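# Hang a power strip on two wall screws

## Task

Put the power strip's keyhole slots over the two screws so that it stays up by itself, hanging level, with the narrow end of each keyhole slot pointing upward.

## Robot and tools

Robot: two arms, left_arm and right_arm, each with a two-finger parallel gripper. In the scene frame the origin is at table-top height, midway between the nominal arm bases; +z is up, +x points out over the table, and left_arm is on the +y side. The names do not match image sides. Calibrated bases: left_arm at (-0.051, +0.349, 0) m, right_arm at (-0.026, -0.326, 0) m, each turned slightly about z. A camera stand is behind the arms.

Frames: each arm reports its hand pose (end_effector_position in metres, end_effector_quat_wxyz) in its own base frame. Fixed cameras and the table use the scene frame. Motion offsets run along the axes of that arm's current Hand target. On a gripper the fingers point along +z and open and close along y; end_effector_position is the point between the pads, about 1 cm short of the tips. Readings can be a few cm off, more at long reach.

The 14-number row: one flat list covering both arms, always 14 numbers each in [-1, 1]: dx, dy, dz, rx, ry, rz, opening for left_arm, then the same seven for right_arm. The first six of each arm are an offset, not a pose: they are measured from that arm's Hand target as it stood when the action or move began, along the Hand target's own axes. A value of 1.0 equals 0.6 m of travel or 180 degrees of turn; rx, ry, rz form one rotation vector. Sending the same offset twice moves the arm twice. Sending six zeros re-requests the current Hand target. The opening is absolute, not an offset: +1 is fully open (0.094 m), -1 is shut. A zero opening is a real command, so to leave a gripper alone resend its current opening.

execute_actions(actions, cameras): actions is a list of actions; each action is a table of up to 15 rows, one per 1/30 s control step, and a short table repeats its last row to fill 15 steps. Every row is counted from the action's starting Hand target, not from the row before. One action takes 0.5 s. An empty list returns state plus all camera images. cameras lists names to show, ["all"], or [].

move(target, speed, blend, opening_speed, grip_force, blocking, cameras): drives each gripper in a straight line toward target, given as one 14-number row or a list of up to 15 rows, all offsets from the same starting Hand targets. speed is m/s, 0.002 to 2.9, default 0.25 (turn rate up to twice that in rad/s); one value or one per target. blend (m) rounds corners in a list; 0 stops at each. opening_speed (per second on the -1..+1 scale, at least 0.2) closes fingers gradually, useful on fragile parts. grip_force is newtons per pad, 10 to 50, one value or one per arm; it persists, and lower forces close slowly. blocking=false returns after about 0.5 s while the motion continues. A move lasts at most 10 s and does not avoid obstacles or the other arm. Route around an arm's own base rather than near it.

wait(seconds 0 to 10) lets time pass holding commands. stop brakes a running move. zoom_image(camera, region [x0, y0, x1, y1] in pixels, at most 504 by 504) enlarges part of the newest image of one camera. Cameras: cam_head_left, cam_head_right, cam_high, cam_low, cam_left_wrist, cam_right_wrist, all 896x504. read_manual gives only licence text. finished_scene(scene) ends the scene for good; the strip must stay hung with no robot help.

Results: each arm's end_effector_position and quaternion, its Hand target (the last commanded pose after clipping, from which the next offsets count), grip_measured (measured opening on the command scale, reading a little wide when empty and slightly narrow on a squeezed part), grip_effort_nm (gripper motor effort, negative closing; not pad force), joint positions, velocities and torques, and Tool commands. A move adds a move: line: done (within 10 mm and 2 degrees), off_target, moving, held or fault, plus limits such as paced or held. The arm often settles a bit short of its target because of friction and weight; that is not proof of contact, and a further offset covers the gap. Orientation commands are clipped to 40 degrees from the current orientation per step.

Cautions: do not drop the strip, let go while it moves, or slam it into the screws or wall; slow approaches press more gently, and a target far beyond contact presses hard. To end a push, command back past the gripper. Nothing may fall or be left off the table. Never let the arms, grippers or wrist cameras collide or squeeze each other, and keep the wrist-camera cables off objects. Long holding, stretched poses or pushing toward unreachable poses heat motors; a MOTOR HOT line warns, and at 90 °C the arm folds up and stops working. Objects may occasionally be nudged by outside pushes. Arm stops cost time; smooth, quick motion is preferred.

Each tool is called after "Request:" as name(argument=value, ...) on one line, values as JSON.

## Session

Request:
execute_actions(actions=[])

Scene clock: 0.00 s.
left_arm: end_effector_position=(+0.3769, +0.0294, +0.1323) grip_measured=+1.000 grip_effort_nm=n/a end_effector_quat_wxyz=(+0.656, -0.086, +0.748, +0.045) | right_arm: end_effector_position=(+0.3816, -0.0013, +0.1572) grip_measured=+1.000 grip_effort_nm=n/a end_effector_quat_wxyz=(+0.696, +0.021, +0.717, -0.016)
Joint positions: left_arm=[-0.021 1.497 0.232 1.126 -0.203 -0.073 0.094] | right_arm=[0.036 1.508 0.229 1.249 0.089 0.008 0.094]
Joint velocities: within noise
Joint torques (N m): no reading
Heat: left arm: 36 °C; right arm: 34 °C.
Hand target: left_arm +0.3770, +0.0295, +0.1309; +0.653, -0.086, +0.751, +0.046 | right_arm +0.3829, -0.0013, +0.1637; +0.703, +0.021, +0.711, -0.016
Tool commands: left_gripper/opening=+1.0 right_gripper/opening=+1.0
camera_calibration:
cam_left_wrist: T_world_to_cam=[[0.219248, -0.97448, 0.0481577, -0.0602716], [-0.520766, -0.158621, -0.838834, 0.349762], [0.825065, 0.158834, -0.542254, -0.156866], [0, 0, 0, 1]] pos_world=[0.324784, 0.0216619, 0.211234]
cam_right_wrist: T_world_to_cam=[[-0.0580606, -0.998112, -0.0200161, 0.0241856], [-0.459224, 0.0445052, -0.887205, 0.350629], [0.886421, -0.0423198, -0.460941, -0.179135], [0, 0, 0, 1]] pos_world=[0.321211, 0.000954139, 0.228993]

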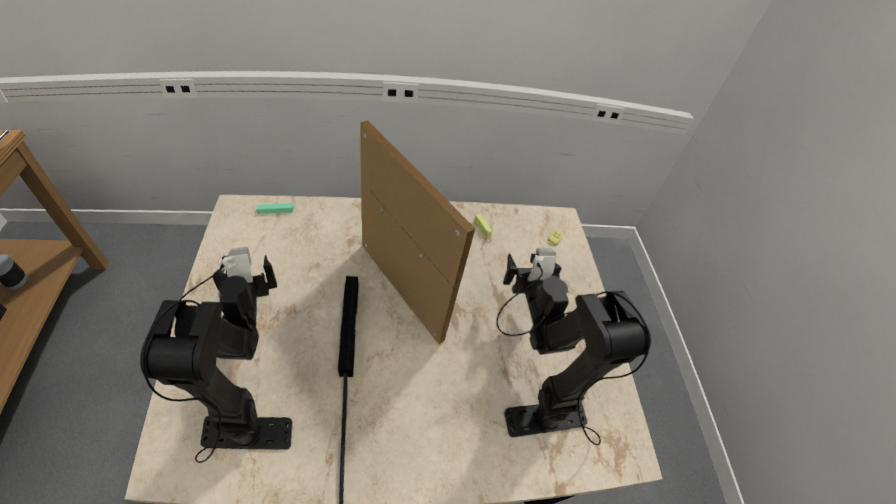

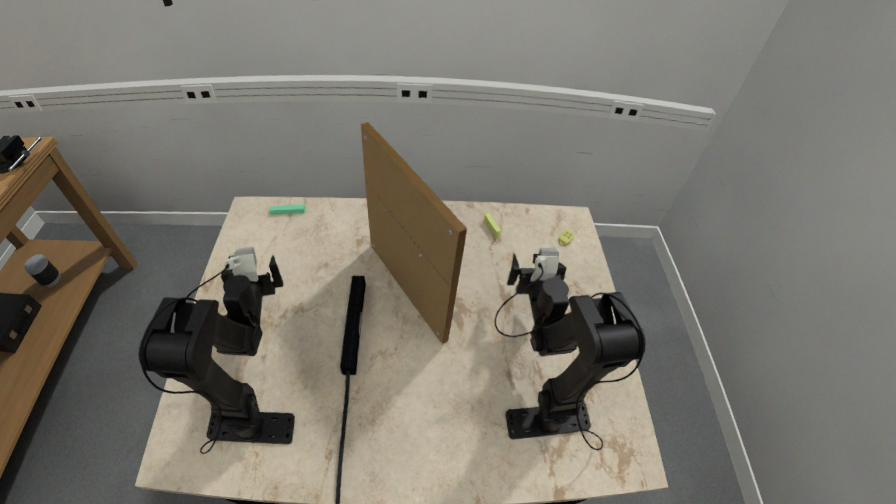

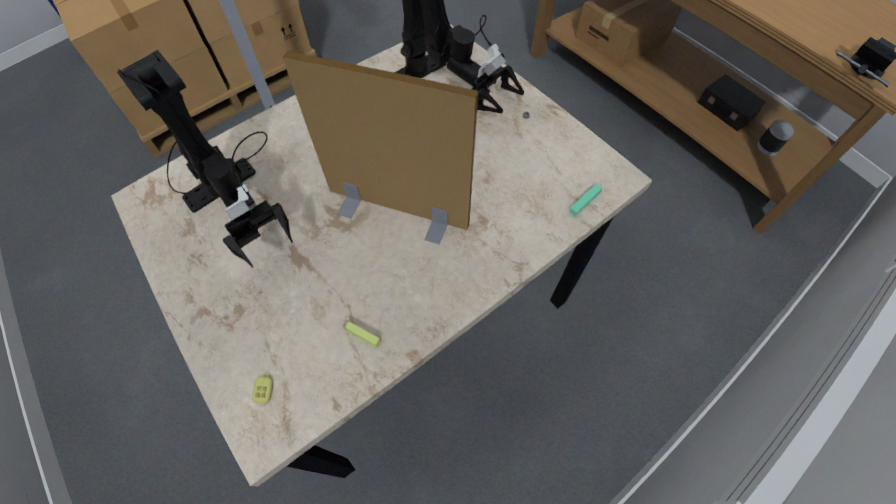

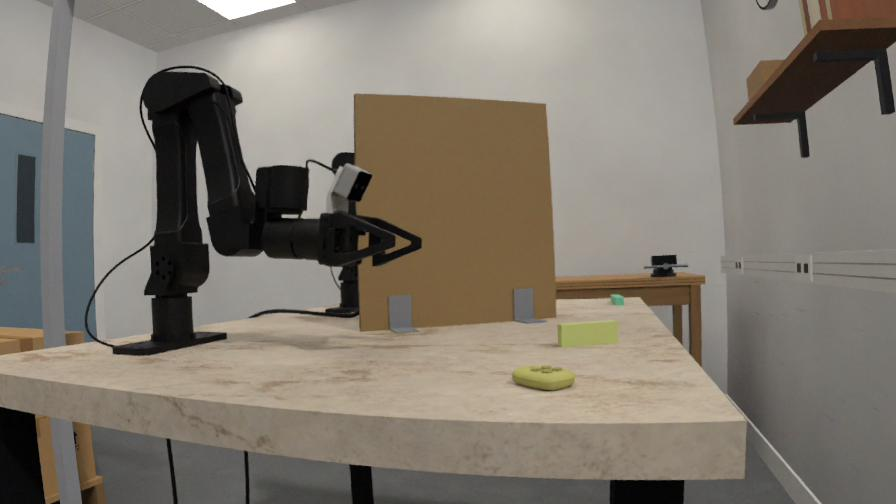

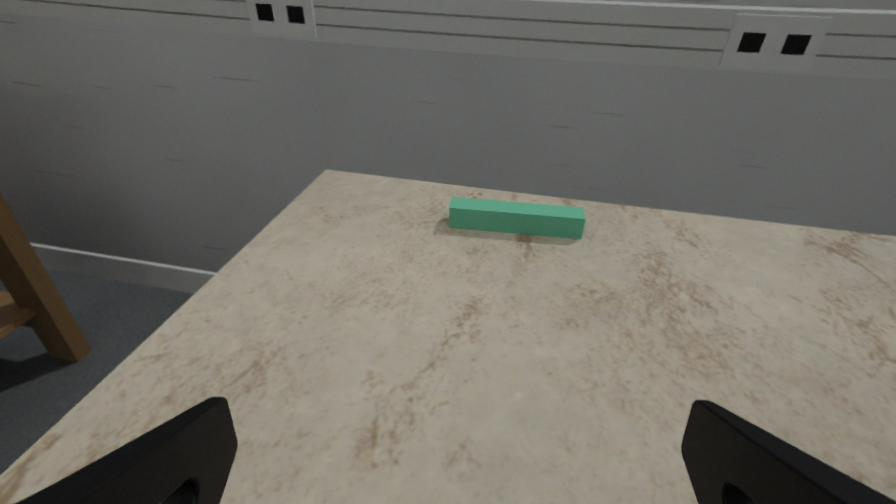

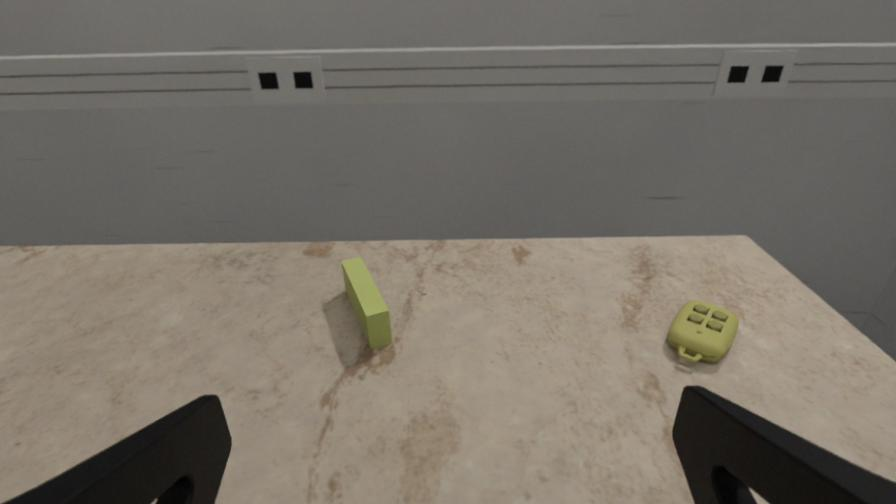

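Request:
zoom_image(camera="cam_head_right", region=[310, 265, 410, 385])

Request:
zoom_image(camera="cam_head_left", region=[310, 265, 410, 385])

Request:
zoom_image(camera="cam_head_right", region=[350, 120, 490, 350])

Scaled by 4.200 from the camera's 896x504 image, which has a finer 1280x720 frame.

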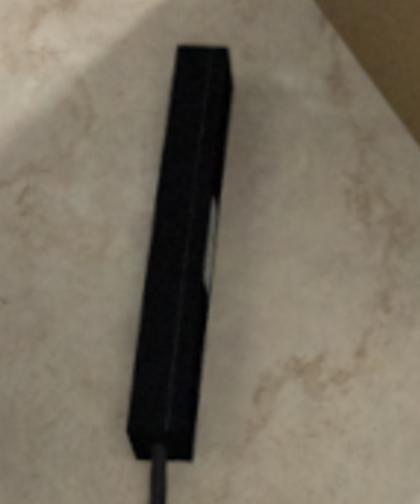

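Scaled by 4.200 from the camera's 896x504 image, which has a finer 1280x720 frame.

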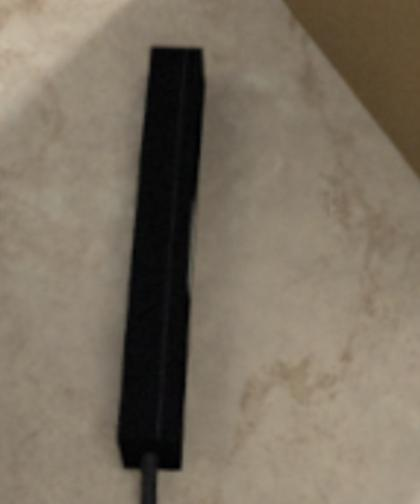

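Scaled by 2.191 from the camera's 896x504 image, which has a finer 1280x720 frame.

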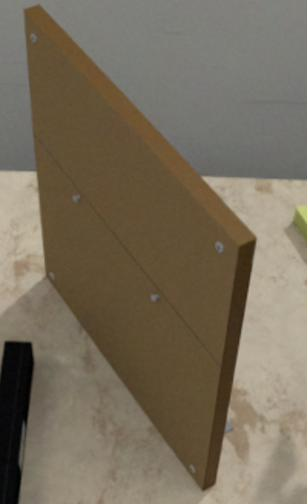

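Request:
move(target=[0.018,-0.342,-0.256,0.032,0.455,0.06,1,0,0,0,0,0,0,1], speed=0.25, cameras=["cam_left_wrist","cam_head_right"])

Scene clock: 29.03 s.
left_arm: end_effector_position=(+0.2648, -0.1974, +0.1502) grip_measured=+1.000 grip_effort_nm=0.00 end_effector_quat_wxyz=(+0.002, +0.000, +1.000, -0.001) | right_arm: end_effector_position=(+0.3816, -0.0013, +0.1572) grip_measured=+1.000 grip_effort_nm=-0.01 end_effector_quat_wxyz=(+0.696, +0.021, +0.717, -0.016)
Joint positions: left_arm=[-0.644 1.793 1.65 -1.423 -0.001 -0.644 0.094] | right_arm=[0.036 1.508 0.229 1.249 0.089 0.008 0.094]
Joint torques (N m): left_arm=[-0.57 -6.86 8.64 0.01 0.02 -0.05] | right_arm=[0.09 -4.94 6.01 2.19 -0.03 -0.01]
Heat: left arm: 41 °C; right arm: 35 °C.
Hand target: left_arm +0.2651, -0.2004, +0.1511; -0.001, +0.000, +1.000, +0.000 | right_arm +0.3829, -0.0013, +0.1637; +0.703, +0.021, +0.711, -0.016
Off the commanded pose: left_arm 0.003 m, 0 deg | right_arm 0.007 m, 1 deg.
move: done
camera_calibration:
cam_left_wrist: T_world_to_cam=[[0.00735793, -0.999561, -0.0287024, -0.194854], [-0.908184, -0.0186926, 0.418154, 0.211808], [-0.418506, 0.0229904, -0.907923, 0.338797], [0, 0, 0, 1]] pos_world=[0.335583, -0.198598, 0.213441]
Images, in order (width x height): cam_head_right 896x504, cam_left_wrist 896x504.

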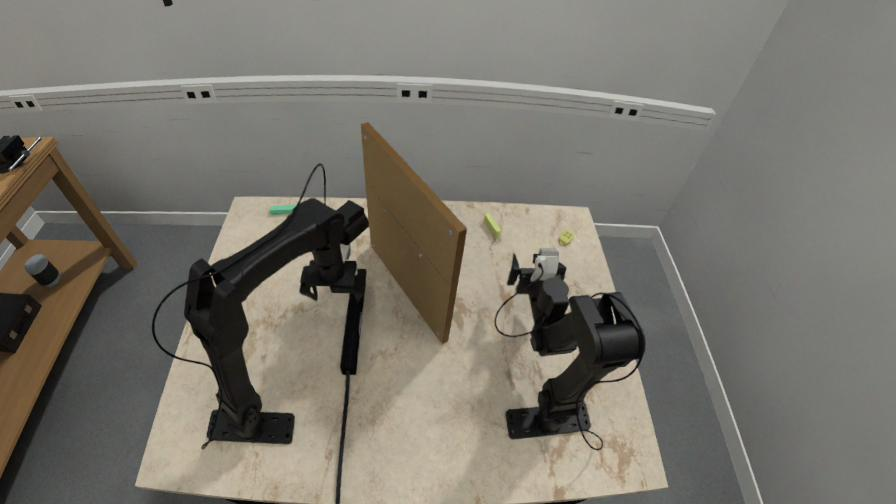

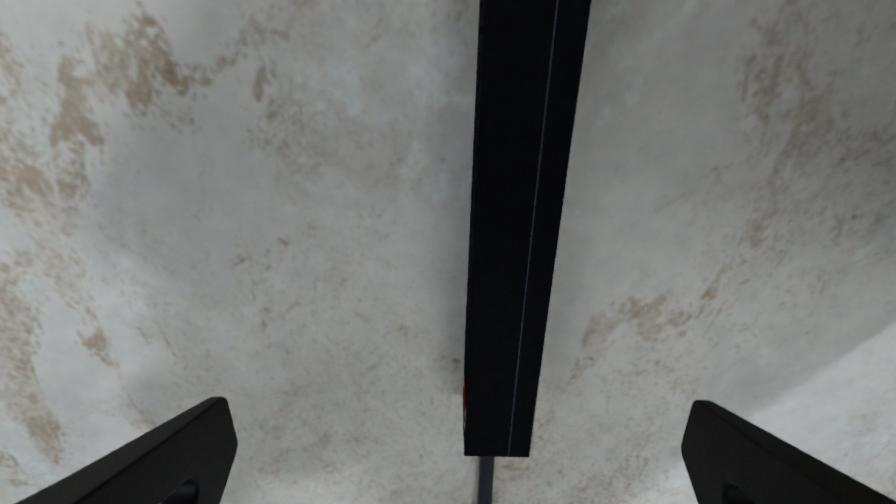

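Request:
move(target=[[-0.033,-0.036,0.08,0,0,0,1,0,0,0,0,0,0,1],[-0.033,-0.036,0.168,0,0,0,1,0,0,0,0,0,0,1]], speed=[0.2,0.08], blend=[0.01,0])

Request:
move(target=[0,0,0,0,0,0,-1,0,0,0,0,0,0,1], opening_speed=1)

Request:
move(target=[0,0,-0.5,0,0,0,-1,0,0,0,0,0,0,1], speed=0.2, cameras=["cam_high","cam_head_right"])

Scene clock: 37.13 s.
left_arm: end_effector_position=(+0.2873, -0.2208, +0.0579) grip_measured=+1.000 grip_effort_nm=0.01 end_effector_quat_wxyz=(+0.005, +0.000, +1.000, -0.004) | right_arm: end_effector_position=(+0.3816, -0.0013, +0.1572) grip_measured=+1.000 grip_effort_nm=-0.01 end_effector_quat_wxyz=(+0.696, +0.021, +0.717, -0.016)
Joint positions: left_arm=[-0.658 1.934 1.466 -1.09 0 -0.659 0.094] | right_arm=[0.036 1.508 0.229 1.249 0.089 0.008 0.094]
Joint torques (N m): left_arm=[-0.72 -8.13 5.75 0.26 -0.01 -0.05] | right_arm=[-0.1 -5.01 5.96 2.19 0 -0.03]
Heat: left arm: 39 °C; right arm: 35 °C.
Hand target: left_arm +0.2845, -0.2222, +0.0502; -0.001, +0.000, +1.000, +0.000 | right_arm +0.3829, -0.0013, +0.1637; +0.703, +0.021, +0.711, -0.016
Off the commanded pose: left_arm 0.008 m, 1 deg | right_arm 0.007 m, 1 deg.
move: done

Scene clock: 39.33 s.
left_arm: end_effector_position=(+0.2875, -0.2210, +0.0580) grip_measured=-0.989 grip_effort_nm=-0.55 end_effector_quat_wxyz=(+0.005, -0.001, +1.000, -0.004) | right_arm: end_effector_position=(+0.3816, -0.0013, +0.1572) grip_measured=+1.000 grip_effort_nm=-0.01 end_effector_quat_wxyz=(+0.696, +0.021, +0.717, -0.016)
Joint positions: left_arm=[-0.658 1.934 1.466 -1.09 0 -0.66 0] | right_arm=[0.036 1.508 0.229 1.249 0.089 0.008 0.094]
Joint torques (N m): left_arm=[-0.7 -8.13 5.76 0.27 0 -0.05] | right_arm=[-0.02 -4.89 5.82 2.21 -0.01 -0.02]
Heat: left arm: 39 °C; right arm: 35 °C.
Hand target: left_arm +0.2845, -0.2221, +0.0502; -0.001, +0.000, +1.000, +0.000 | right_arm +0.3829, -0.0013, +0.1637; +0.703, +0.021, +0.711, -0.016
Off the commanded pose: left_arm 0.008 m, 1 deg | right_arm 0.007 m, 1 deg.
move: done

Scene clock: 41.27 s.
left_arm: end_effector_position=(+0.2898, -0.2227, +0.3466) grip_measured=-0.989 grip_effort_nm=-0.56 end_effector_quat_wxyz=(+0.221, -0.001, +0.960, -0.171) | right_arm: end_effector_position=(+0.3816, -0.0013, +0.1572) grip_measured=+1.000 grip_effort_nm=-0.01 end_effector_quat_wxyz=(+0.696, +0.021, +0.717, -0.016)
Joint positions: left_arm=[-0.658 1.691 2.23 -1.543 0 -0.66 0] | right_arm=[0.036 1.508 0.229 1.249 0.089 0.008 0.094]
Joint torques (N m): left_arm=[-0.65 -6.58 6.74 1.08 -0.02 -0.03] | right_arm=[0.03 -4.97 6.01 2.2 0.01 0]
Heat: left arm: 39 °C; right arm: 36 °C.
Hand target: left_arm +0.2853, -0.2221, +0.3501; -0.002, +0.000, +1.000, +0.000 | right_arm +0.3829, -0.0013, +0.1637; +0.703, +0.021, +0.711, -0.016
Off the commanded pose: left_arm 0.006 m, 33 deg | right_arm 0.007 m, 1 deg.
joint sent to its limit (left arm) — joint 4 (wrist pitch), lower limit. The joint targets are off in orientation, not in position.
move: off_target (left_arm)
Images, in order (width x height): cam_head_right 896x504, cam_high 896x504.

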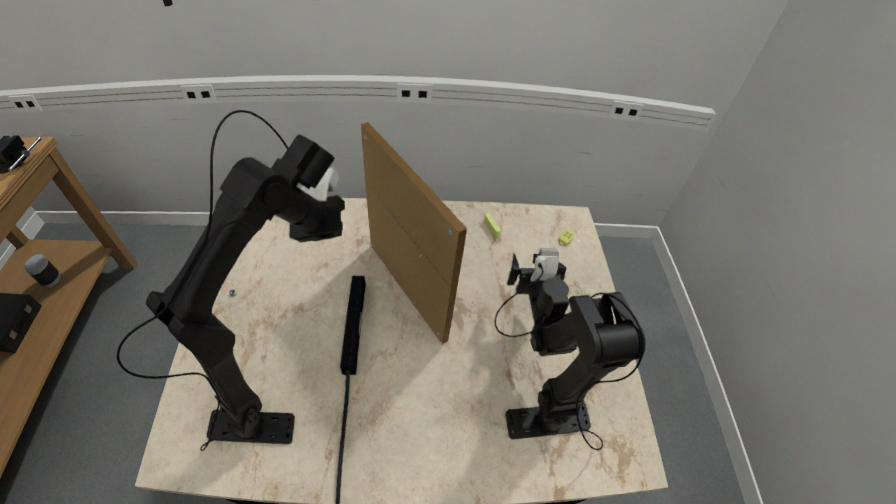

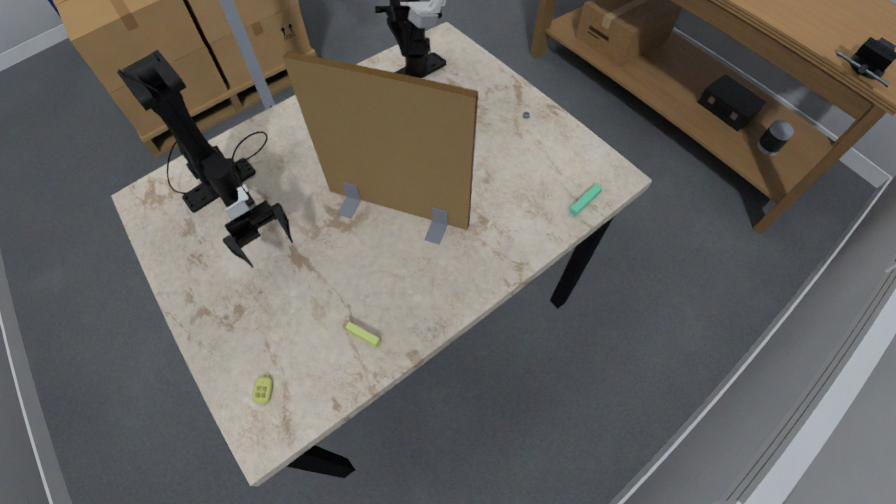

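Request:
move(target=[[0,0,0.3,0,0,0,1,0,0,0,0,0,0,1],[0,0,0.541,0,0,0,1,0,0,0,0,0,0,1]], speed=[0.25,0.08], blend=[0.01,0])

Request:
move(target=[0,0,0,0,0,0,-1,0,0,0,0,0,0,1], opening_speed=1)

Request:
move(target=[0,0,-0.41,0,0,0,-1,0,0,0,0,0,0,1], speed=0.15, cameras=["cam_high","cam_head_right"])

Scene clock: 49.17 s.
left_arm: end_effector_position=(+0.2876, -0.2211, +0.0333) grip_measured=+0.998 grip_effort_nm=0.10 end_effector_quat_wxyz=(+0.005, -0.001, +1.000, -0.004) | right_arm: end_effector_position=(+0.3816, -0.0013, +0.1572) grip_measured=+1.000 grip_effort_nm=-0.01 end_effector_quat_wxyz=(+0.696, +0.021, +0.717, -0.016)
Joint positions: left_arm=[-0.658 1.961 1.402 -1 0 -0.66 0.094] | right_arm=[0.036 1.508 0.229 1.249 0.089 0.008 0.094]
Joint torques (N m): left_arm=[-0.73 -8.2 5.64 0.27 0 -0.05] | right_arm=[-0.08 -4.89 5.98 2.17 0.03 -0.01]
Heat: left arm: 38 °C; right arm: 36 °C.
Hand target: left_arm +0.2843, -0.2221, +0.0255; -0.002, +0.000, +1.000, +0.000 | right_arm +0.3829, -0.0013, +0.1637; +0.703, +0.021, +0.711, -0.016
Off the commanded pose: left_arm 0.009 m, 1 deg | right_arm 0.007 m, 1 deg.
move: done

Scene clock: 51.37 s.
left_arm: end_effector_position=(+0.2877, -0.2221, +0.0333) grip_measured=-0.302 grip_effort_nm=-1.03 end_effector_quat_wxyz=(+0.005, -0.001, +1.000, -0.006) | right_arm: end_effector_position=(+0.3816, -0.0013, +0.1572) grip_measured=+1.000 grip_effort_nm=-0.01 end_effector_quat_wxyz=(+0.696, +0.021, +0.717, -0.016)
Joint positions: left_arm=[-0.659 1.961 1.402 -0.997 0.003 -0.66 0.033] | right_arm=[0.036 1.508 0.229 1.249 0.089 0.008 0.094]
Joint velocities: left_arm=[within noise] | right_arm=[-0.007 -0.002 0.007 0.037 -0.037 -0.154 0]
Joint torques (N m): left_arm=[-0.65 -8.21 5.63 0.26 -0.03 -0.04] | right_arm=[-0.05 -4.9 5.93 2.21 0.01 -0.03]
Heat: left arm: 38 °C; right arm: 36 °C.
Hand target: left_arm +0.2843, -0.2221, +0.0255; -0.002, +0.000, +1.000, +0.000 | right_arm +0.3829, -0.0013, +0.1637; +0.703, +0.021, +0.711, -0.016
Off the commanded pose: left_arm 0.009 m, 1 deg | right_arm 0.007 m, 1 deg.
move: done

Scene clock: 53.43 s.
left_arm: end_effector_position=(+0.2841, -0.2203, +0.2576) grip_measured=-0.302 grip_effort_nm=-1.03 end_effector_quat_wxyz=(+0.105, +0.000, +0.991, -0.085) | right_arm: end_effector_position=(+0.3816, -0.0013, +0.1572) grip_measured=+1.000 grip_effort_nm=-0.01 end_effector_quat_wxyz=(+0.696, +0.021, +0.717, -0.016)
Joint positions: left_arm=[-0.66 1.768 2.031 -1.563 0.005 -0.66 0.033] | right_arm=[0.036 1.508 0.229 1.249 0.089 0.008 0.094]
Joint torques (N m): left_arm=[-0.4 -9.01 8.59 0.74 -0.05 -0.04] | right_arm=[-0.08 -4.96 5.87 2.18 0.01 0.01]
Heat: left arm: 37 °C; right arm: 36 °C.
Hand target: left_arm +0.2852, -0.2220, +0.2716; -0.001, +0.000, +1.000, +0.000 | right_arm +0.3829, -0.0013, +0.1637; +0.703, +0.021, +0.711, -0.016
Off the commanded pose: left_arm 0.014 m, 16 deg | right_arm 0.007 m, 1 deg.
joint read past its limit (left arm) — joint 4 (wrist pitch), lower limit.
joint sent to its limit (left arm) — joint 4 (wrist pitch), lower limit. The joint targets are off in orientation, not in position.
move: off_target (left_arm)
Images, in order (width x height): cam_head_right 896x504, cam_high 896x504.

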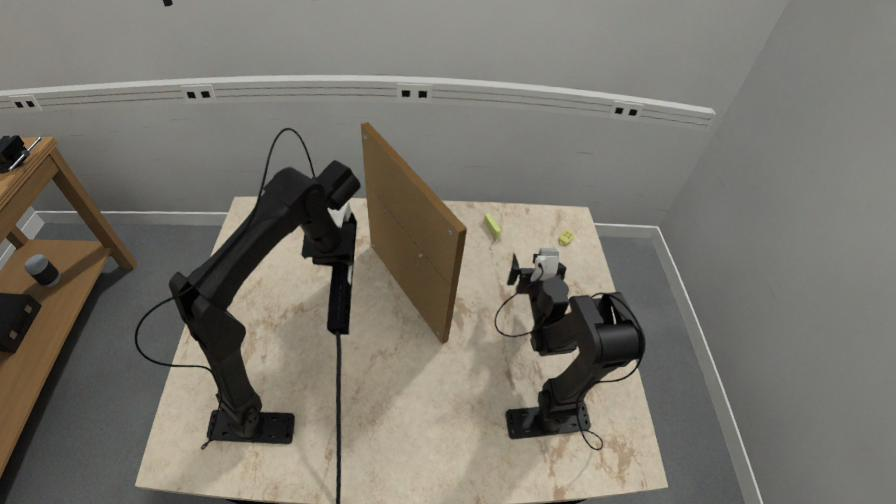

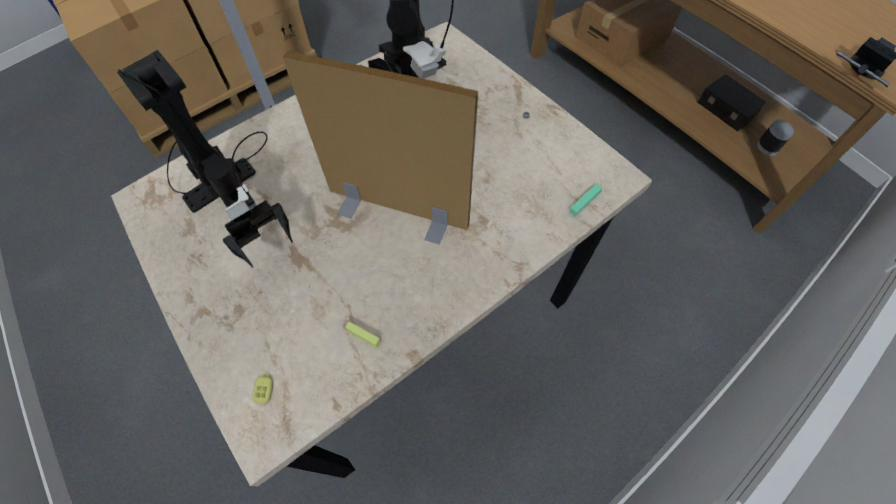

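Request:
move(target=[0.108,0.2,0.17,0,0,0.5,-1,0,0,0,0,0,0,1], speed=0.3, cameras=["cam_head_right"])

Request:
zoom_image(camera="cam_head_right", region=[220, 220, 420, 370])

Scene clock: 62.10 s.
left_arm: end_effector_position=(+0.2113, -0.1187, +0.1671) grip_measured=-0.302 grip_effort_nm=-1.03 end_effector_quat_wxyz=(-0.006, +0.682, +0.730, -0.048) | right_arm: end_effector_position=(+0.3816, -0.0013, +0.1572) grip_measured=+1.000 grip_effort_nm=-0.01 end_effector_quat_wxyz=(+0.696, +0.021, +0.717, -0.016)
Joint positions: left_arm=[-0.45 1.503 1.401 -1.509 0.089 1.054 0.033] | right_arm=[0.036 1.508 0.229 1.249 0.089 0.008 0.094]
Joint torques (N m): left_arm=[0.88 -7.47 6.04 0.19 -0.86 0.66] | right_arm=[-0.01 -4.89 5.83 2.17 0 -0.02]
Heat: left arm: 37 °C; right arm: 36 °C.
Hand target: left_arm +0.2202, -0.1020, +0.1698; -0.001, +0.707, +0.707, -0.001 | right_arm +0.3829, -0.0013, +0.1637; +0.703, +0.021, +0.711, -0.016
Off the commanded pose: left_arm 0.019 m, 7 deg | right_arm 0.007 m, 1 deg.
move: off_target (left_arm)
Images, in order (width x height): cam_head_right 896x504.

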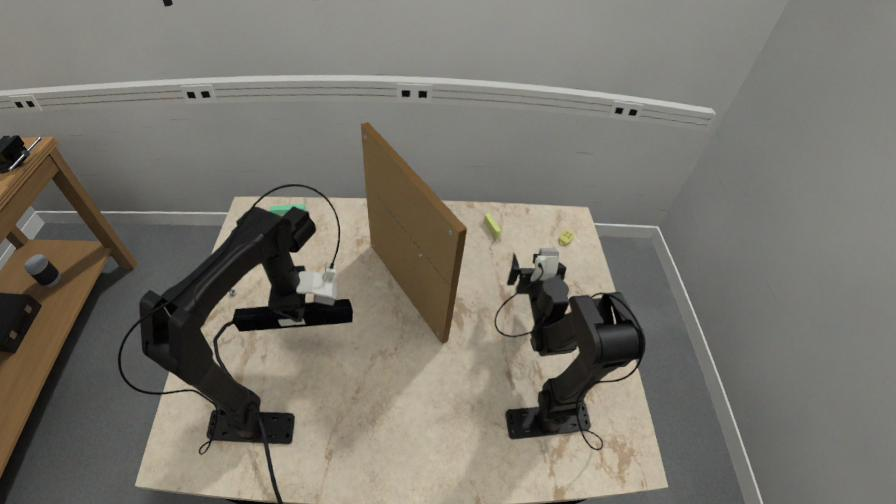

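Scaled by 2.520 from the camera's 896x504 image, which has a finer 1280x720 frame.

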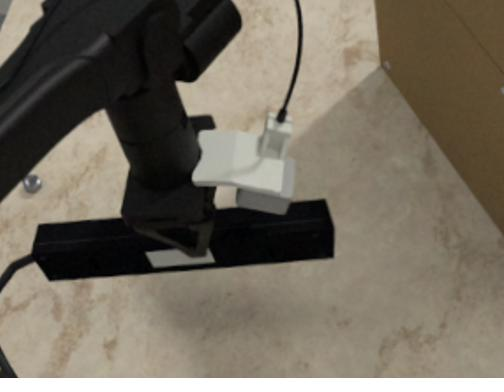

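Request:
zoom_image(camera="cam_head_right", region=[230, 295, 300, 335])

Request:
zoom_image(camera="cam_head_right", region=[290, 295, 360, 335])

Scaled by 7.200 from the camera's 896x504 image, which has a finer 1280x720 frame.

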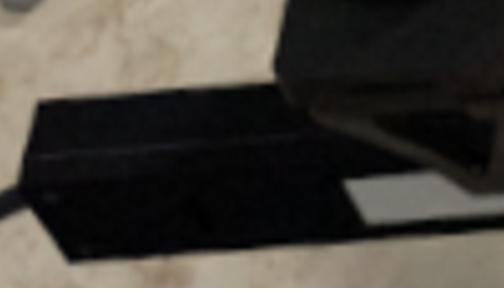

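Scaled by 7.200 from the camera's 896x504 image, which has a finer 1280x720 frame.

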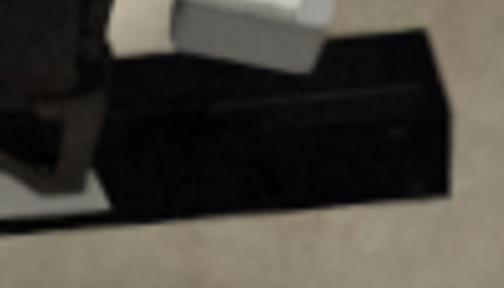

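Request:
move(target=[-0.04,0,0.2,0,0,0,-1,0,0,0,0,0,0,1], speed=0.12)

Scene clock: 80.97 s.
left_arm: end_effector_position=(+0.2175, -0.1328, +0.0529) grip_measured=-0.302 grip_effort_nm=-1.03 end_effector_quat_wxyz=(+0.006, +0.690, +0.723, -0.022) | right_arm: end_effector_position=(+0.3816, -0.0013, +0.1572) grip_measured=+1.000 grip_effort_nm=-0.01 end_effector_quat_wxyz=(+0.696, +0.021, +0.717, -0.016)
Joint positions: left_arm=[-0.519 1.552 0.992 -1.009 0.046 1.005 0.033] | right_arm=[0.036 1.508 0.229 1.249 0.089 0.008 0.094]
Joint torques (N m): left_arm=[-0.51 -5.39 5.82 0.2 -0.45 0.38] | right_arm=[0.01 -4.9 6.02 2.21 -0.01 -0.04]
Heat: left arm: 35 °C; right arm: 36 °C.
Hand target: left_arm +0.2197, -0.1260, +0.0498; -0.001, +0.707, +0.707, -0.001 | right_arm +0.3829, -0.0013, +0.1637; +0.703, +0.021, +0.711, -0.016
Off the commanded pose: left_arm 0.008 m, 4 deg | right_arm 0.007 m, 1 deg.
move: off_target (left_arm)

Request:
move(target=[0,0,0.03,0.0,0.01,0,-1,0,0,0,0,0,0,1], speed=0.05)

Request:
move(target=[0,0,0.002,0,0,0,0.5,0,0,0,0,0,0,1], opening_speed=0.6)

Request:
move(target=[0,0,-0.2,0,0,0,0.5,0,0,0,0,0,0,1], speed=0.12, cameras=["cam_head_right","cam_left_wrist"])

Scene clock: 84.97 s.
left_arm: end_effector_position=(+0.2166, -0.1323, +0.0359) grip_measured=-0.302 grip_effort_nm=-1.03 end_effector_quat_wxyz=(-0.006, +0.689, +0.725, -0.012) | right_arm: end_effector_position=(+0.3816, -0.0013, +0.1572) grip_measured=+1.000 grip_effort_nm=-0.01 end_effector_quat_wxyz=(+0.696, +0.021, +0.717, -0.016)
Joint positions: left_arm=[-0.538 1.59 0.958 -0.956 0.021 0.983 0.033] | right_arm=[0.036 1.508 0.229 1.249 0.089 0.008 0.094]
Joint torques (N m): left_arm=[-0.57 -5.3 5.53 0.23 -0.47 0.41] | right_arm=[-0.06 -4.98 6.02 2.18 0.01 -0.03]
Heat: left arm: 35 °C; right arm: 36 °C.
Hand target: left_arm +0.2197, -0.1260, +0.0317; -0.012, +0.707, +0.707, +0.010 | right_arm +0.3829, -0.0013, +0.1637; +0.703, +0.021, +0.711, -0.016
Off the commanded pose: left_arm 0.008 m, 4 deg | right_arm 0.007 m, 1 deg.
move: off_target (left_arm)

Scene clock: 87.67 s.
left_arm: end_effector_position=(+0.2276, -0.1296, +0.0359) grip_measured=+0.498 grip_effort_nm=0.10 end_effector_quat_wxyz=(+0.005, +0.704, +0.710, +0.014) | right_arm: end_effector_position=(+0.3816, -0.0013, +0.1572) grip_measured=+1.000 grip_effort_nm=-0.01 end_effector_quat_wxyz=(+0.696, +0.021, +0.717, -0.016)
Joint positions: left_arm=[-0.538 1.59 0.958 -0.924 -0.024 1.024 0.07] | right_arm=[0.036 1.508 0.229 1.249 0.089 0.008 0.094]
Joint torques (N m): left_arm=[-0.5 -5.27 5.2 0.05 -0.05 0.04] | right_arm=[0.02 -5.04 5.94 2.19 0.02 -0.01]
Heat: left arm: 35 °C; right arm: 36 °C.
Hand target: left_arm +0.2197, -0.1259, +0.0305; -0.012, +0.707, +0.707, +0.010 | right_arm +0.3829, -0.0013, +0.1637; +0.703, +0.021, +0.711, -0.016
Off the commanded pose: left_arm 0.010 m, 2 deg | right_arm 0.007 m, 1 deg.
move: done

Scene clock: 89.43 s.
left_arm: end_effector_position=(+0.2213, -0.1278, +0.1432) grip_measured=+0.498 grip_effort_nm=0.09 end_effector_quat_wxyz=(-0.019, +0.706, +0.708, +0.009) | right_arm: end_effector_position=(+0.3816, -0.0013, +0.1572) grip_measured=+1.000 grip_effort_nm=-0.01 end_effector_quat_wxyz=(+0.696, +0.021, +0.717, -0.016)
Joint positions: left_arm=[-0.547 1.54 1.344 -1.407 -0.027 1.021 0.07] | right_arm=[0.036 1.508 0.229 1.249 0.089 0.008 0.094]
Joint torques (N m): left_arm=[-0.81 -6.75 8.16 -0.07 -0.02 -0.04] | right_arm=[0.12 -5.03 6.16 2.2 0.01 -0.02]
Heat: left arm: 35 °C; right arm: 36 °C.
Hand target: left_arm +0.2200, -0.1298, +0.1505; -0.012, +0.707, +0.707, +0.010 | right_arm +0.3829, -0.0013, +0.1637; +0.703, +0.021, +0.711, -0.016
Off the commanded pose: left_arm 0.008 m, 1 deg | right_arm 0.007 m, 1 deg.
move: done
camera_calibration:
cam_left_wrist: T_world_to_cam=[[-0.999811, -0.00876348, -0.0173389, 0.22269], [-0.0157465, 0.88828, 0.459033, 0.089124], [0.0113791, 0.459219, -0.88825, 0.270431], [0, 0, 0, 1]] pos_world=[0.220974, -0.201403, 0.203161]
Images, in order (width x height): cam_head_right 896x504, cam_left_wrist 896x504.

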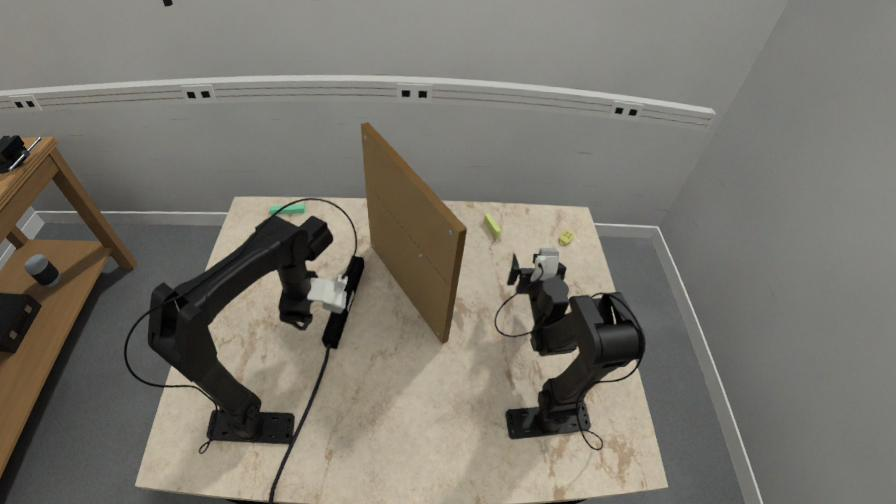

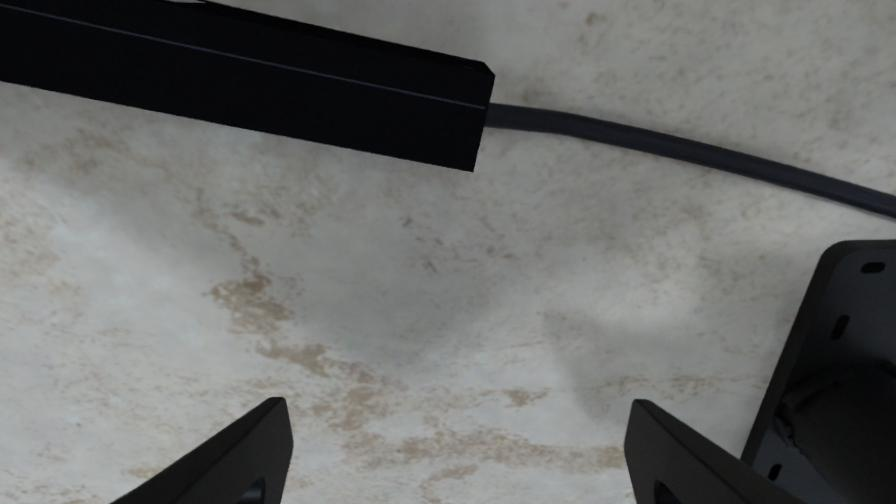

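Request:
move(target=[0,0,0,0,0,0,0.5,-0.06,0,-0.40,0,0,0,1], speed=0.25)

Scene clock: 104.27 s.
left_arm: end_effector_position=(+0.2212, -0.1277, +0.1432) grip_measured=+0.498 grip_effort_nm=0.09 end_effector_quat_wxyz=(-0.019, +0.706, +0.708, +0.009) | right_arm: end_effector_position=(+0.1806, +0.0159, +0.2065) grip_measured=+1.000 grip_effort_nm=-0.01 end_effector_quat_wxyz=(+0.700, +0.020, +0.714, -0.007)
Joint positions: left_arm=[-0.547 1.54 1.344 -1.408 -0.027 1.021 0.07] | right_arm=[1.508 0.001 0.329 -1.017 1.54 0.707 0.094]
Joint torques (N m): left_arm=[-0.81 -6.75 8.16 -0.09 -0.02 -0.05] | right_arm=[0.24 3.28 5.55 1.05 0.57 0.12]
Heat: left arm: 36 °C; right arm: 36 °C.
Hand target: left_arm +0.2200, -0.1298, +0.1505; -0.012, +0.707, +0.707, +0.010 | right_arm +0.1436, +0.0112, +0.2022; +0.703, +0.021, +0.711, -0.016
Off the commanded pose: left_arm 0.008 m, 1 deg | right_arm 0.038 m, 1 deg.
move: off_target (right_arm)

Request:
move(target=[0,0,0,0,0,0,0.5,-0.066,0.2,0,-0.4,0,0,1], speed=0.3, cameras=["cam_right_wrist","cam_head_right"])

Scene clock: 109.60 s.
left_arm: end_effector_position=(+0.2212, -0.1277, +0.1432) grip_measured=+0.498 grip_effort_nm=0.09 end_effector_quat_wxyz=(-0.019, +0.706, +0.708, +0.009) | right_arm: end_effector_position=(+0.1318, +0.1234, +0.2390) grip_measured=+1.000 grip_effort_nm=-0.01 end_effector_quat_wxyz=(+0.603, -0.344, +0.649, +0.311)
Joint positions: left_arm=[-0.547 1.54 1.344 -1.408 -0.027 1.021 0.07] | right_arm=[2.475 0.001 0.62 -1.556 1.472 0.923 0.094]
Joint torques (N m): left_arm=[-0.83 -6.74 8.17 -0.08 -0.02 -0.04] | right_arm=[0.42 3.79 7.94 0.89 0.61 -0.12]
Heat: left arm: 36 °C; right arm: 36 °C.
Hand target: left_arm +0.2200, -0.1298, +0.1505; -0.012, +0.707, +0.707, +0.010 | right_arm +0.1504, +0.1307, +0.2426; +0.581, -0.396, +0.585, +0.405
Off the commanded pose: left_arm 0.008 m, 1 deg | right_arm 0.020 m, 15 deg.
shoulder posture changed (right arm): the wrist came as close to joint 1's axis as it can, and the arm is now in the other of its two shoulder postures.
joint sent to its limit (right arm) — joint 2 (shoulder), lower limit; joint 4 (wrist pitch), lower limit. The joint targets are off in position and orientation.
move: off_target (right_arm)
camera_calibration:
cam_right_wrist: T_world_to_cam=[[0.817885, -0.575375, -0.00257629, -0.0360208], [-0.292032, -0.411252, -0.863475, 0.33151], [0.495763, 0.706976, -0.504386, 0.0547346], [0, 0, 0, 1]] pos_world=[0.0991372, 0.0769127, 0.313765]
Images, in order (width x height): cam_head_right 896x504, cam_right_wrist 896x504.

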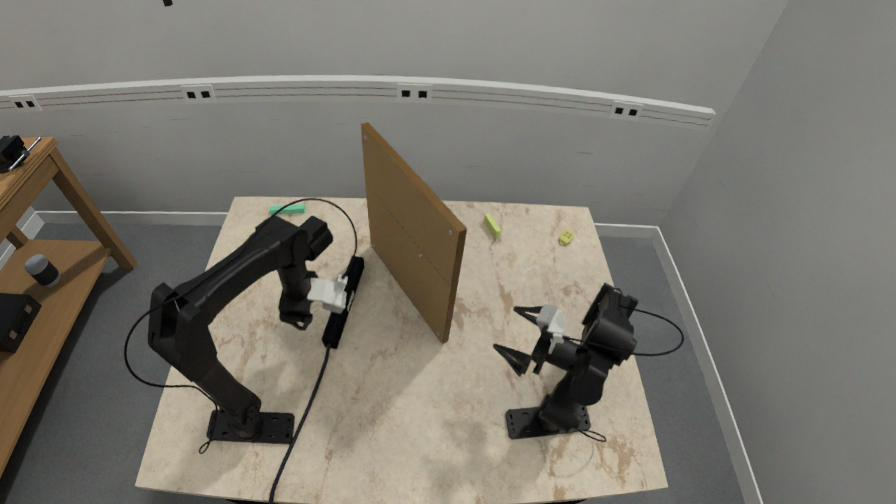

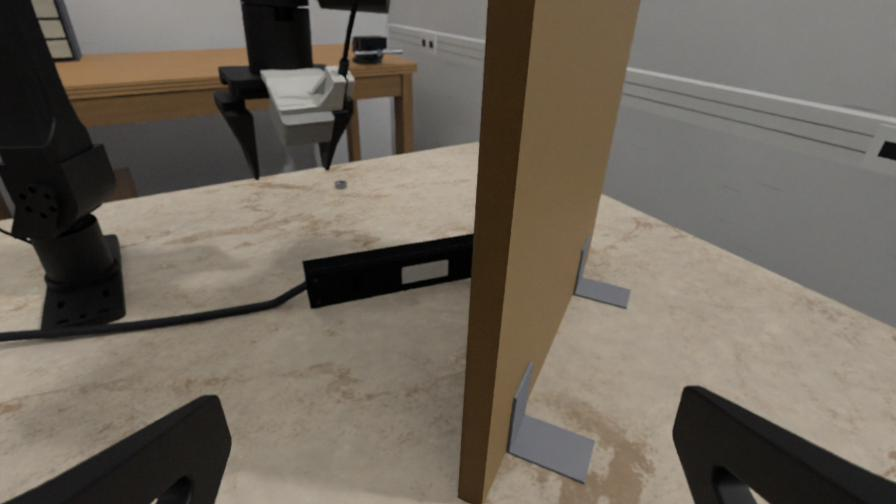

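Good view.

Request:
zoom_image(camera="cam_right_wrist", region=[300, 230, 480, 310])

Request:
zoom_image(camera="cam_right_wrist", region=[300, 245, 390, 305])

Scaled by 2.800 from the camera's 896x504 image, which has a finer 1280x720 frame.

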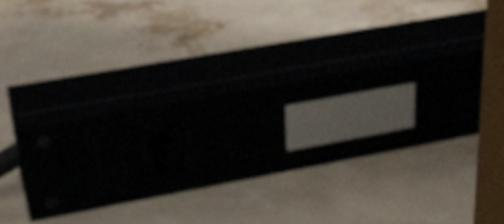

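Scaled by 5.600 from the camera's 896x504 image, which has a finer 1280x720 frame.

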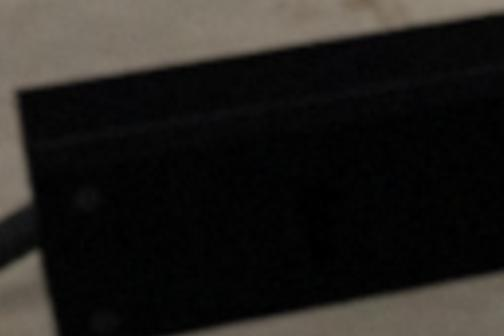

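Request:
zoom_image(camera="cam_right_wrist", region=[342, 270, 372, 294])

Request:
zoom_image(camera="cam_right_wrist", region=[335, 265, 385, 300])

Scaled by 16.800 from the camera's 896x504 image, which has a finer 1280x720 frame.

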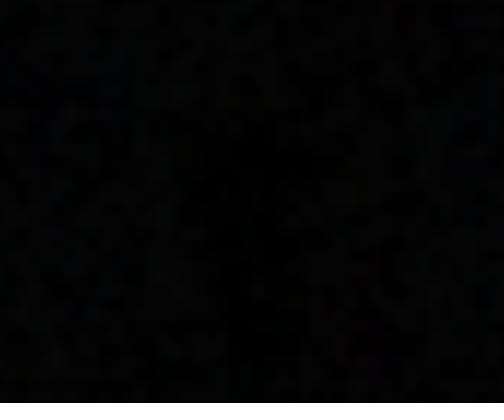

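Scaled by 10.080 from the camera's 896x504 image, which has a finer 1280x720 frame.

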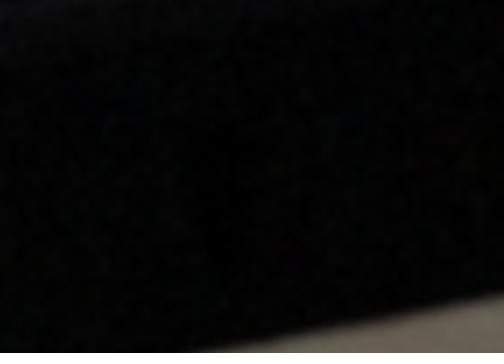

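Request:
move(target=[-0.09,0.203,0,0,0,-0.459,0.5,0,0,0,0,0,0,1], speed=0.25, cameras=["cam_left_wrist"])

Scene clock: 138.67 s.
left_arm: end_effector_position=(+0.3387, -0.1852, +0.1506) grip_measured=+0.498 grip_effort_nm=0.08 end_effector_quat_wxyz=(+0.003, +0.071, +0.997, +0.014) | right_arm: end_effector_position=(+0.1317, +0.1234, +0.2389) grip_measured=+1.000 grip_effort_nm=-0.01 end_effector_quat_wxyz=(+0.603, -0.345, +0.649, +0.310)
Joint positions: left_arm=[-0.516 2.042 1.99 -1.525 -0.027 -0.373 0.07] | right_arm=[2.475 0.001 0.62 -1.556 1.471 0.921 0.094]
Joint torques (N m): left_arm=[0.68 -8.5 8.5 0 -0.03 -0.05] | right_arm=[0.36 3.81 7.83 0.87 0.58 -0.1]
Heat: left arm: 37 °C; right arm: 37 °C.
Hand target: left_arm +0.3417, -0.1839, +0.1485; -0.003, +0.065, +0.998, +0.016 | right_arm +0.1504, +0.1307, +0.2426; +0.581, -0.396, +0.585, +0.405
Off the commanded pose: left_arm 0.004 m, 1 deg | right_arm 0.020 m, 15 deg.
joint sent to its limit (right arm) — joint 2 (shoulder), lower limit; joint 4 (wrist pitch), lower limit. The joint targets are off in position and orientation.
move: off_target (right_arm)
camera_calibration:
cam_left_wrist: T_world_to_cam=[[-0.134247, -0.989232, -0.0582945, -0.128908], [-0.903243, 0.0979575, 0.417799, 0.298985], [-0.40759, 0.108743, -0.906667, 0.381843], [0, 0, 0, 1]] pos_world=[0.408385, -0.198331, 0.213774]
Images, in order (width x height): cam_left_wrist 896x504.

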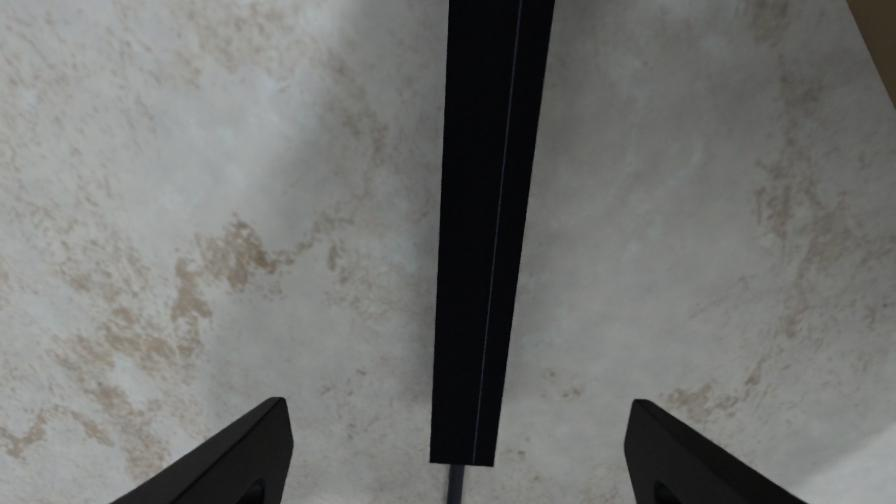

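Request:
move(target=[0,0,0.204,0,0,0,0.7,0,0,0,0,0,0,1], speed=0.1)

Request:
move(target=[0,0,0,0,0,0,-1,0,0,0,0,0,0,1], opening_speed=1)

Request:
move(target=[0.02,0,-0.22,0,0,0,-1,0,0,0,0,0,0,1], speed=0.12, cameras=["cam_head_right"])

Scene clock: 145.00 s.
left_arm: end_effector_position=(+0.3415, -0.1831, +0.0346) grip_measured=+0.698 grip_effort_nm=0.10 end_effector_quat_wxyz=(+0.004, +0.067, +0.998, +0.013) | right_arm: end_effector_position=(+0.1317, +0.1234, +0.2389) grip_measured=+1.000 grip_effort_nm=-0.01 end_effector_quat_wxyz=(+0.603, -0.345, +0.649, +0.310)
Joint positions: left_arm=[-0.507 2.064 1.559 -1.069 -0.027 -0.374 0.08] | right_arm=[2.475 0.001 0.62 -1.556 1.471 0.921 0.094]
Joint torques (N m): left_arm=[0.66 -9.09 5.74 0.23 -0.03 0.02] | right_arm=[0.43 3.64 8.01 0.87 0.6 -0.09]
Heat: left arm: 36 °C; right arm: 37 °C.
Hand target: left_arm +0.3415, -0.1800, +0.0262; -0.002, +0.065, +0.998, +0.015 | right_arm +0.1504, +0.1307, +0.2426; +0.581, -0.396, +0.585, +0.405
Off the commanded pose: left_arm 0.009 m, 1 deg | right_arm 0.020 m, 15 deg.
joint sent to its limit (right arm) — joint 2 (shoulder), lower limit; joint 4 (wrist pitch), lower limit. The joint targets are off in position and orientation.
move: off_target (right_arm)

Scene clock: 146.90 s.
left_arm: end_effector_position=(+0.3424, -0.1852, +0.0345) grip_measured=-0.301 grip_effort_nm=-1.03 end_effector_quat_wxyz=(+0.006, +0.068, +0.998, +0.008) | right_arm: end_effector_position=(+0.1317, +0.1234, +0.2389) grip_measured=+1.000 grip_effort_nm=-0.01 end_effector_quat_wxyz=(+0.603, -0.345, +0.649, +0.310)
Joint positions: left_arm=[-0.507 2.064 1.559 -1.062 -0.02 -0.372 0.033] | right_arm=[2.475 0.001 0.62 -1.556 1.471 0.921 0.094]
Joint torques (N m): left_arm=[0.65 -9.07 5.76 0.19 -0.1 0.01] | right_arm=[0.35 3.74 7.97 0.89 0.59 -0.13]
Heat: left arm: 36 °C; right arm: 37 °C.
Hand target: left_arm +0.3415, -0.1800, +0.0262; -0.002, +0.065, +0.998, +0.016 | right_arm +0.1504, +0.1307, +0.2426; +0.581, -0.396, +0.585, +0.405
Off the commanded pose: left_arm 0.010 m, 1 deg | right_arm 0.020 m, 15 deg.
joint sent to its limit (right arm) — joint 2 (shoulder), lower limit; joint 4 (wrist pitch), lower limit. The joint targets are off in position and orientation.
move: off_target (right_arm)

Scene clock: 148.57 s.
left_arm: end_effector_position=(+0.3301, -0.1814, +0.1434) grip_measured=-0.301 grip_effort_nm=-1.03 end_effector_quat_wxyz=(-0.016, +0.065, +0.998, +0.019) | right_arm: end_effector_position=(+0.1317, +0.1234, +0.2389) grip_measured=+1.000 grip_effort_nm=-0.01 end_effector_quat_wxyz=(+0.603, -0.345, +0.649, +0.310)
Joint positions: left_arm=[-0.515 2.039 1.957 -1.534 -0.02 -0.385 0.033] | right_arm=[2.475 0.001 0.62 -1.556 1.471 0.921 0.094]
Joint torques (N m): left_arm=[-0.62 -11.88 9.17 -0.18 -0.09 -0.06] | right_arm=[0.23 3.7 7.97 0.88 0.6 -0.09]
Heat: left arm: 36 °C; right arm: 37 °C.
Hand target: left_arm +0.3299, -0.1825, +0.1580; -0.003, +0.065, +0.998, +0.016 | right_arm +0.1504, +0.1307, +0.2426; +0.581, -0.396, +0.585, +0.405
Off the commanded pose: left_arm 0.015 m, 2 deg | right_arm 0.020 m, 15 deg.
joint sent to its limit (right arm) — joint 2 (shoulder), lower limit; joint 4 (wrist pitch), lower limit. The joint targets are off in position and orientation.
move: off_target (left_arm, right_arm)
Images, in order (width x height): cam_head_right 896x504.

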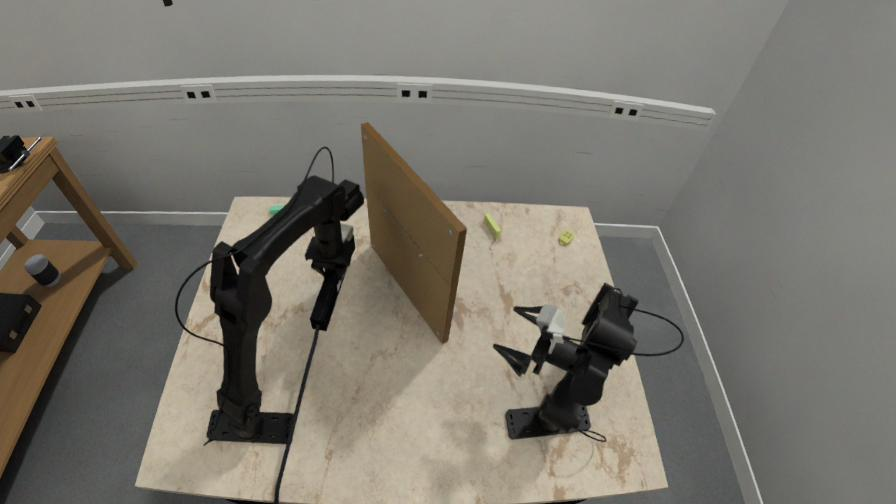

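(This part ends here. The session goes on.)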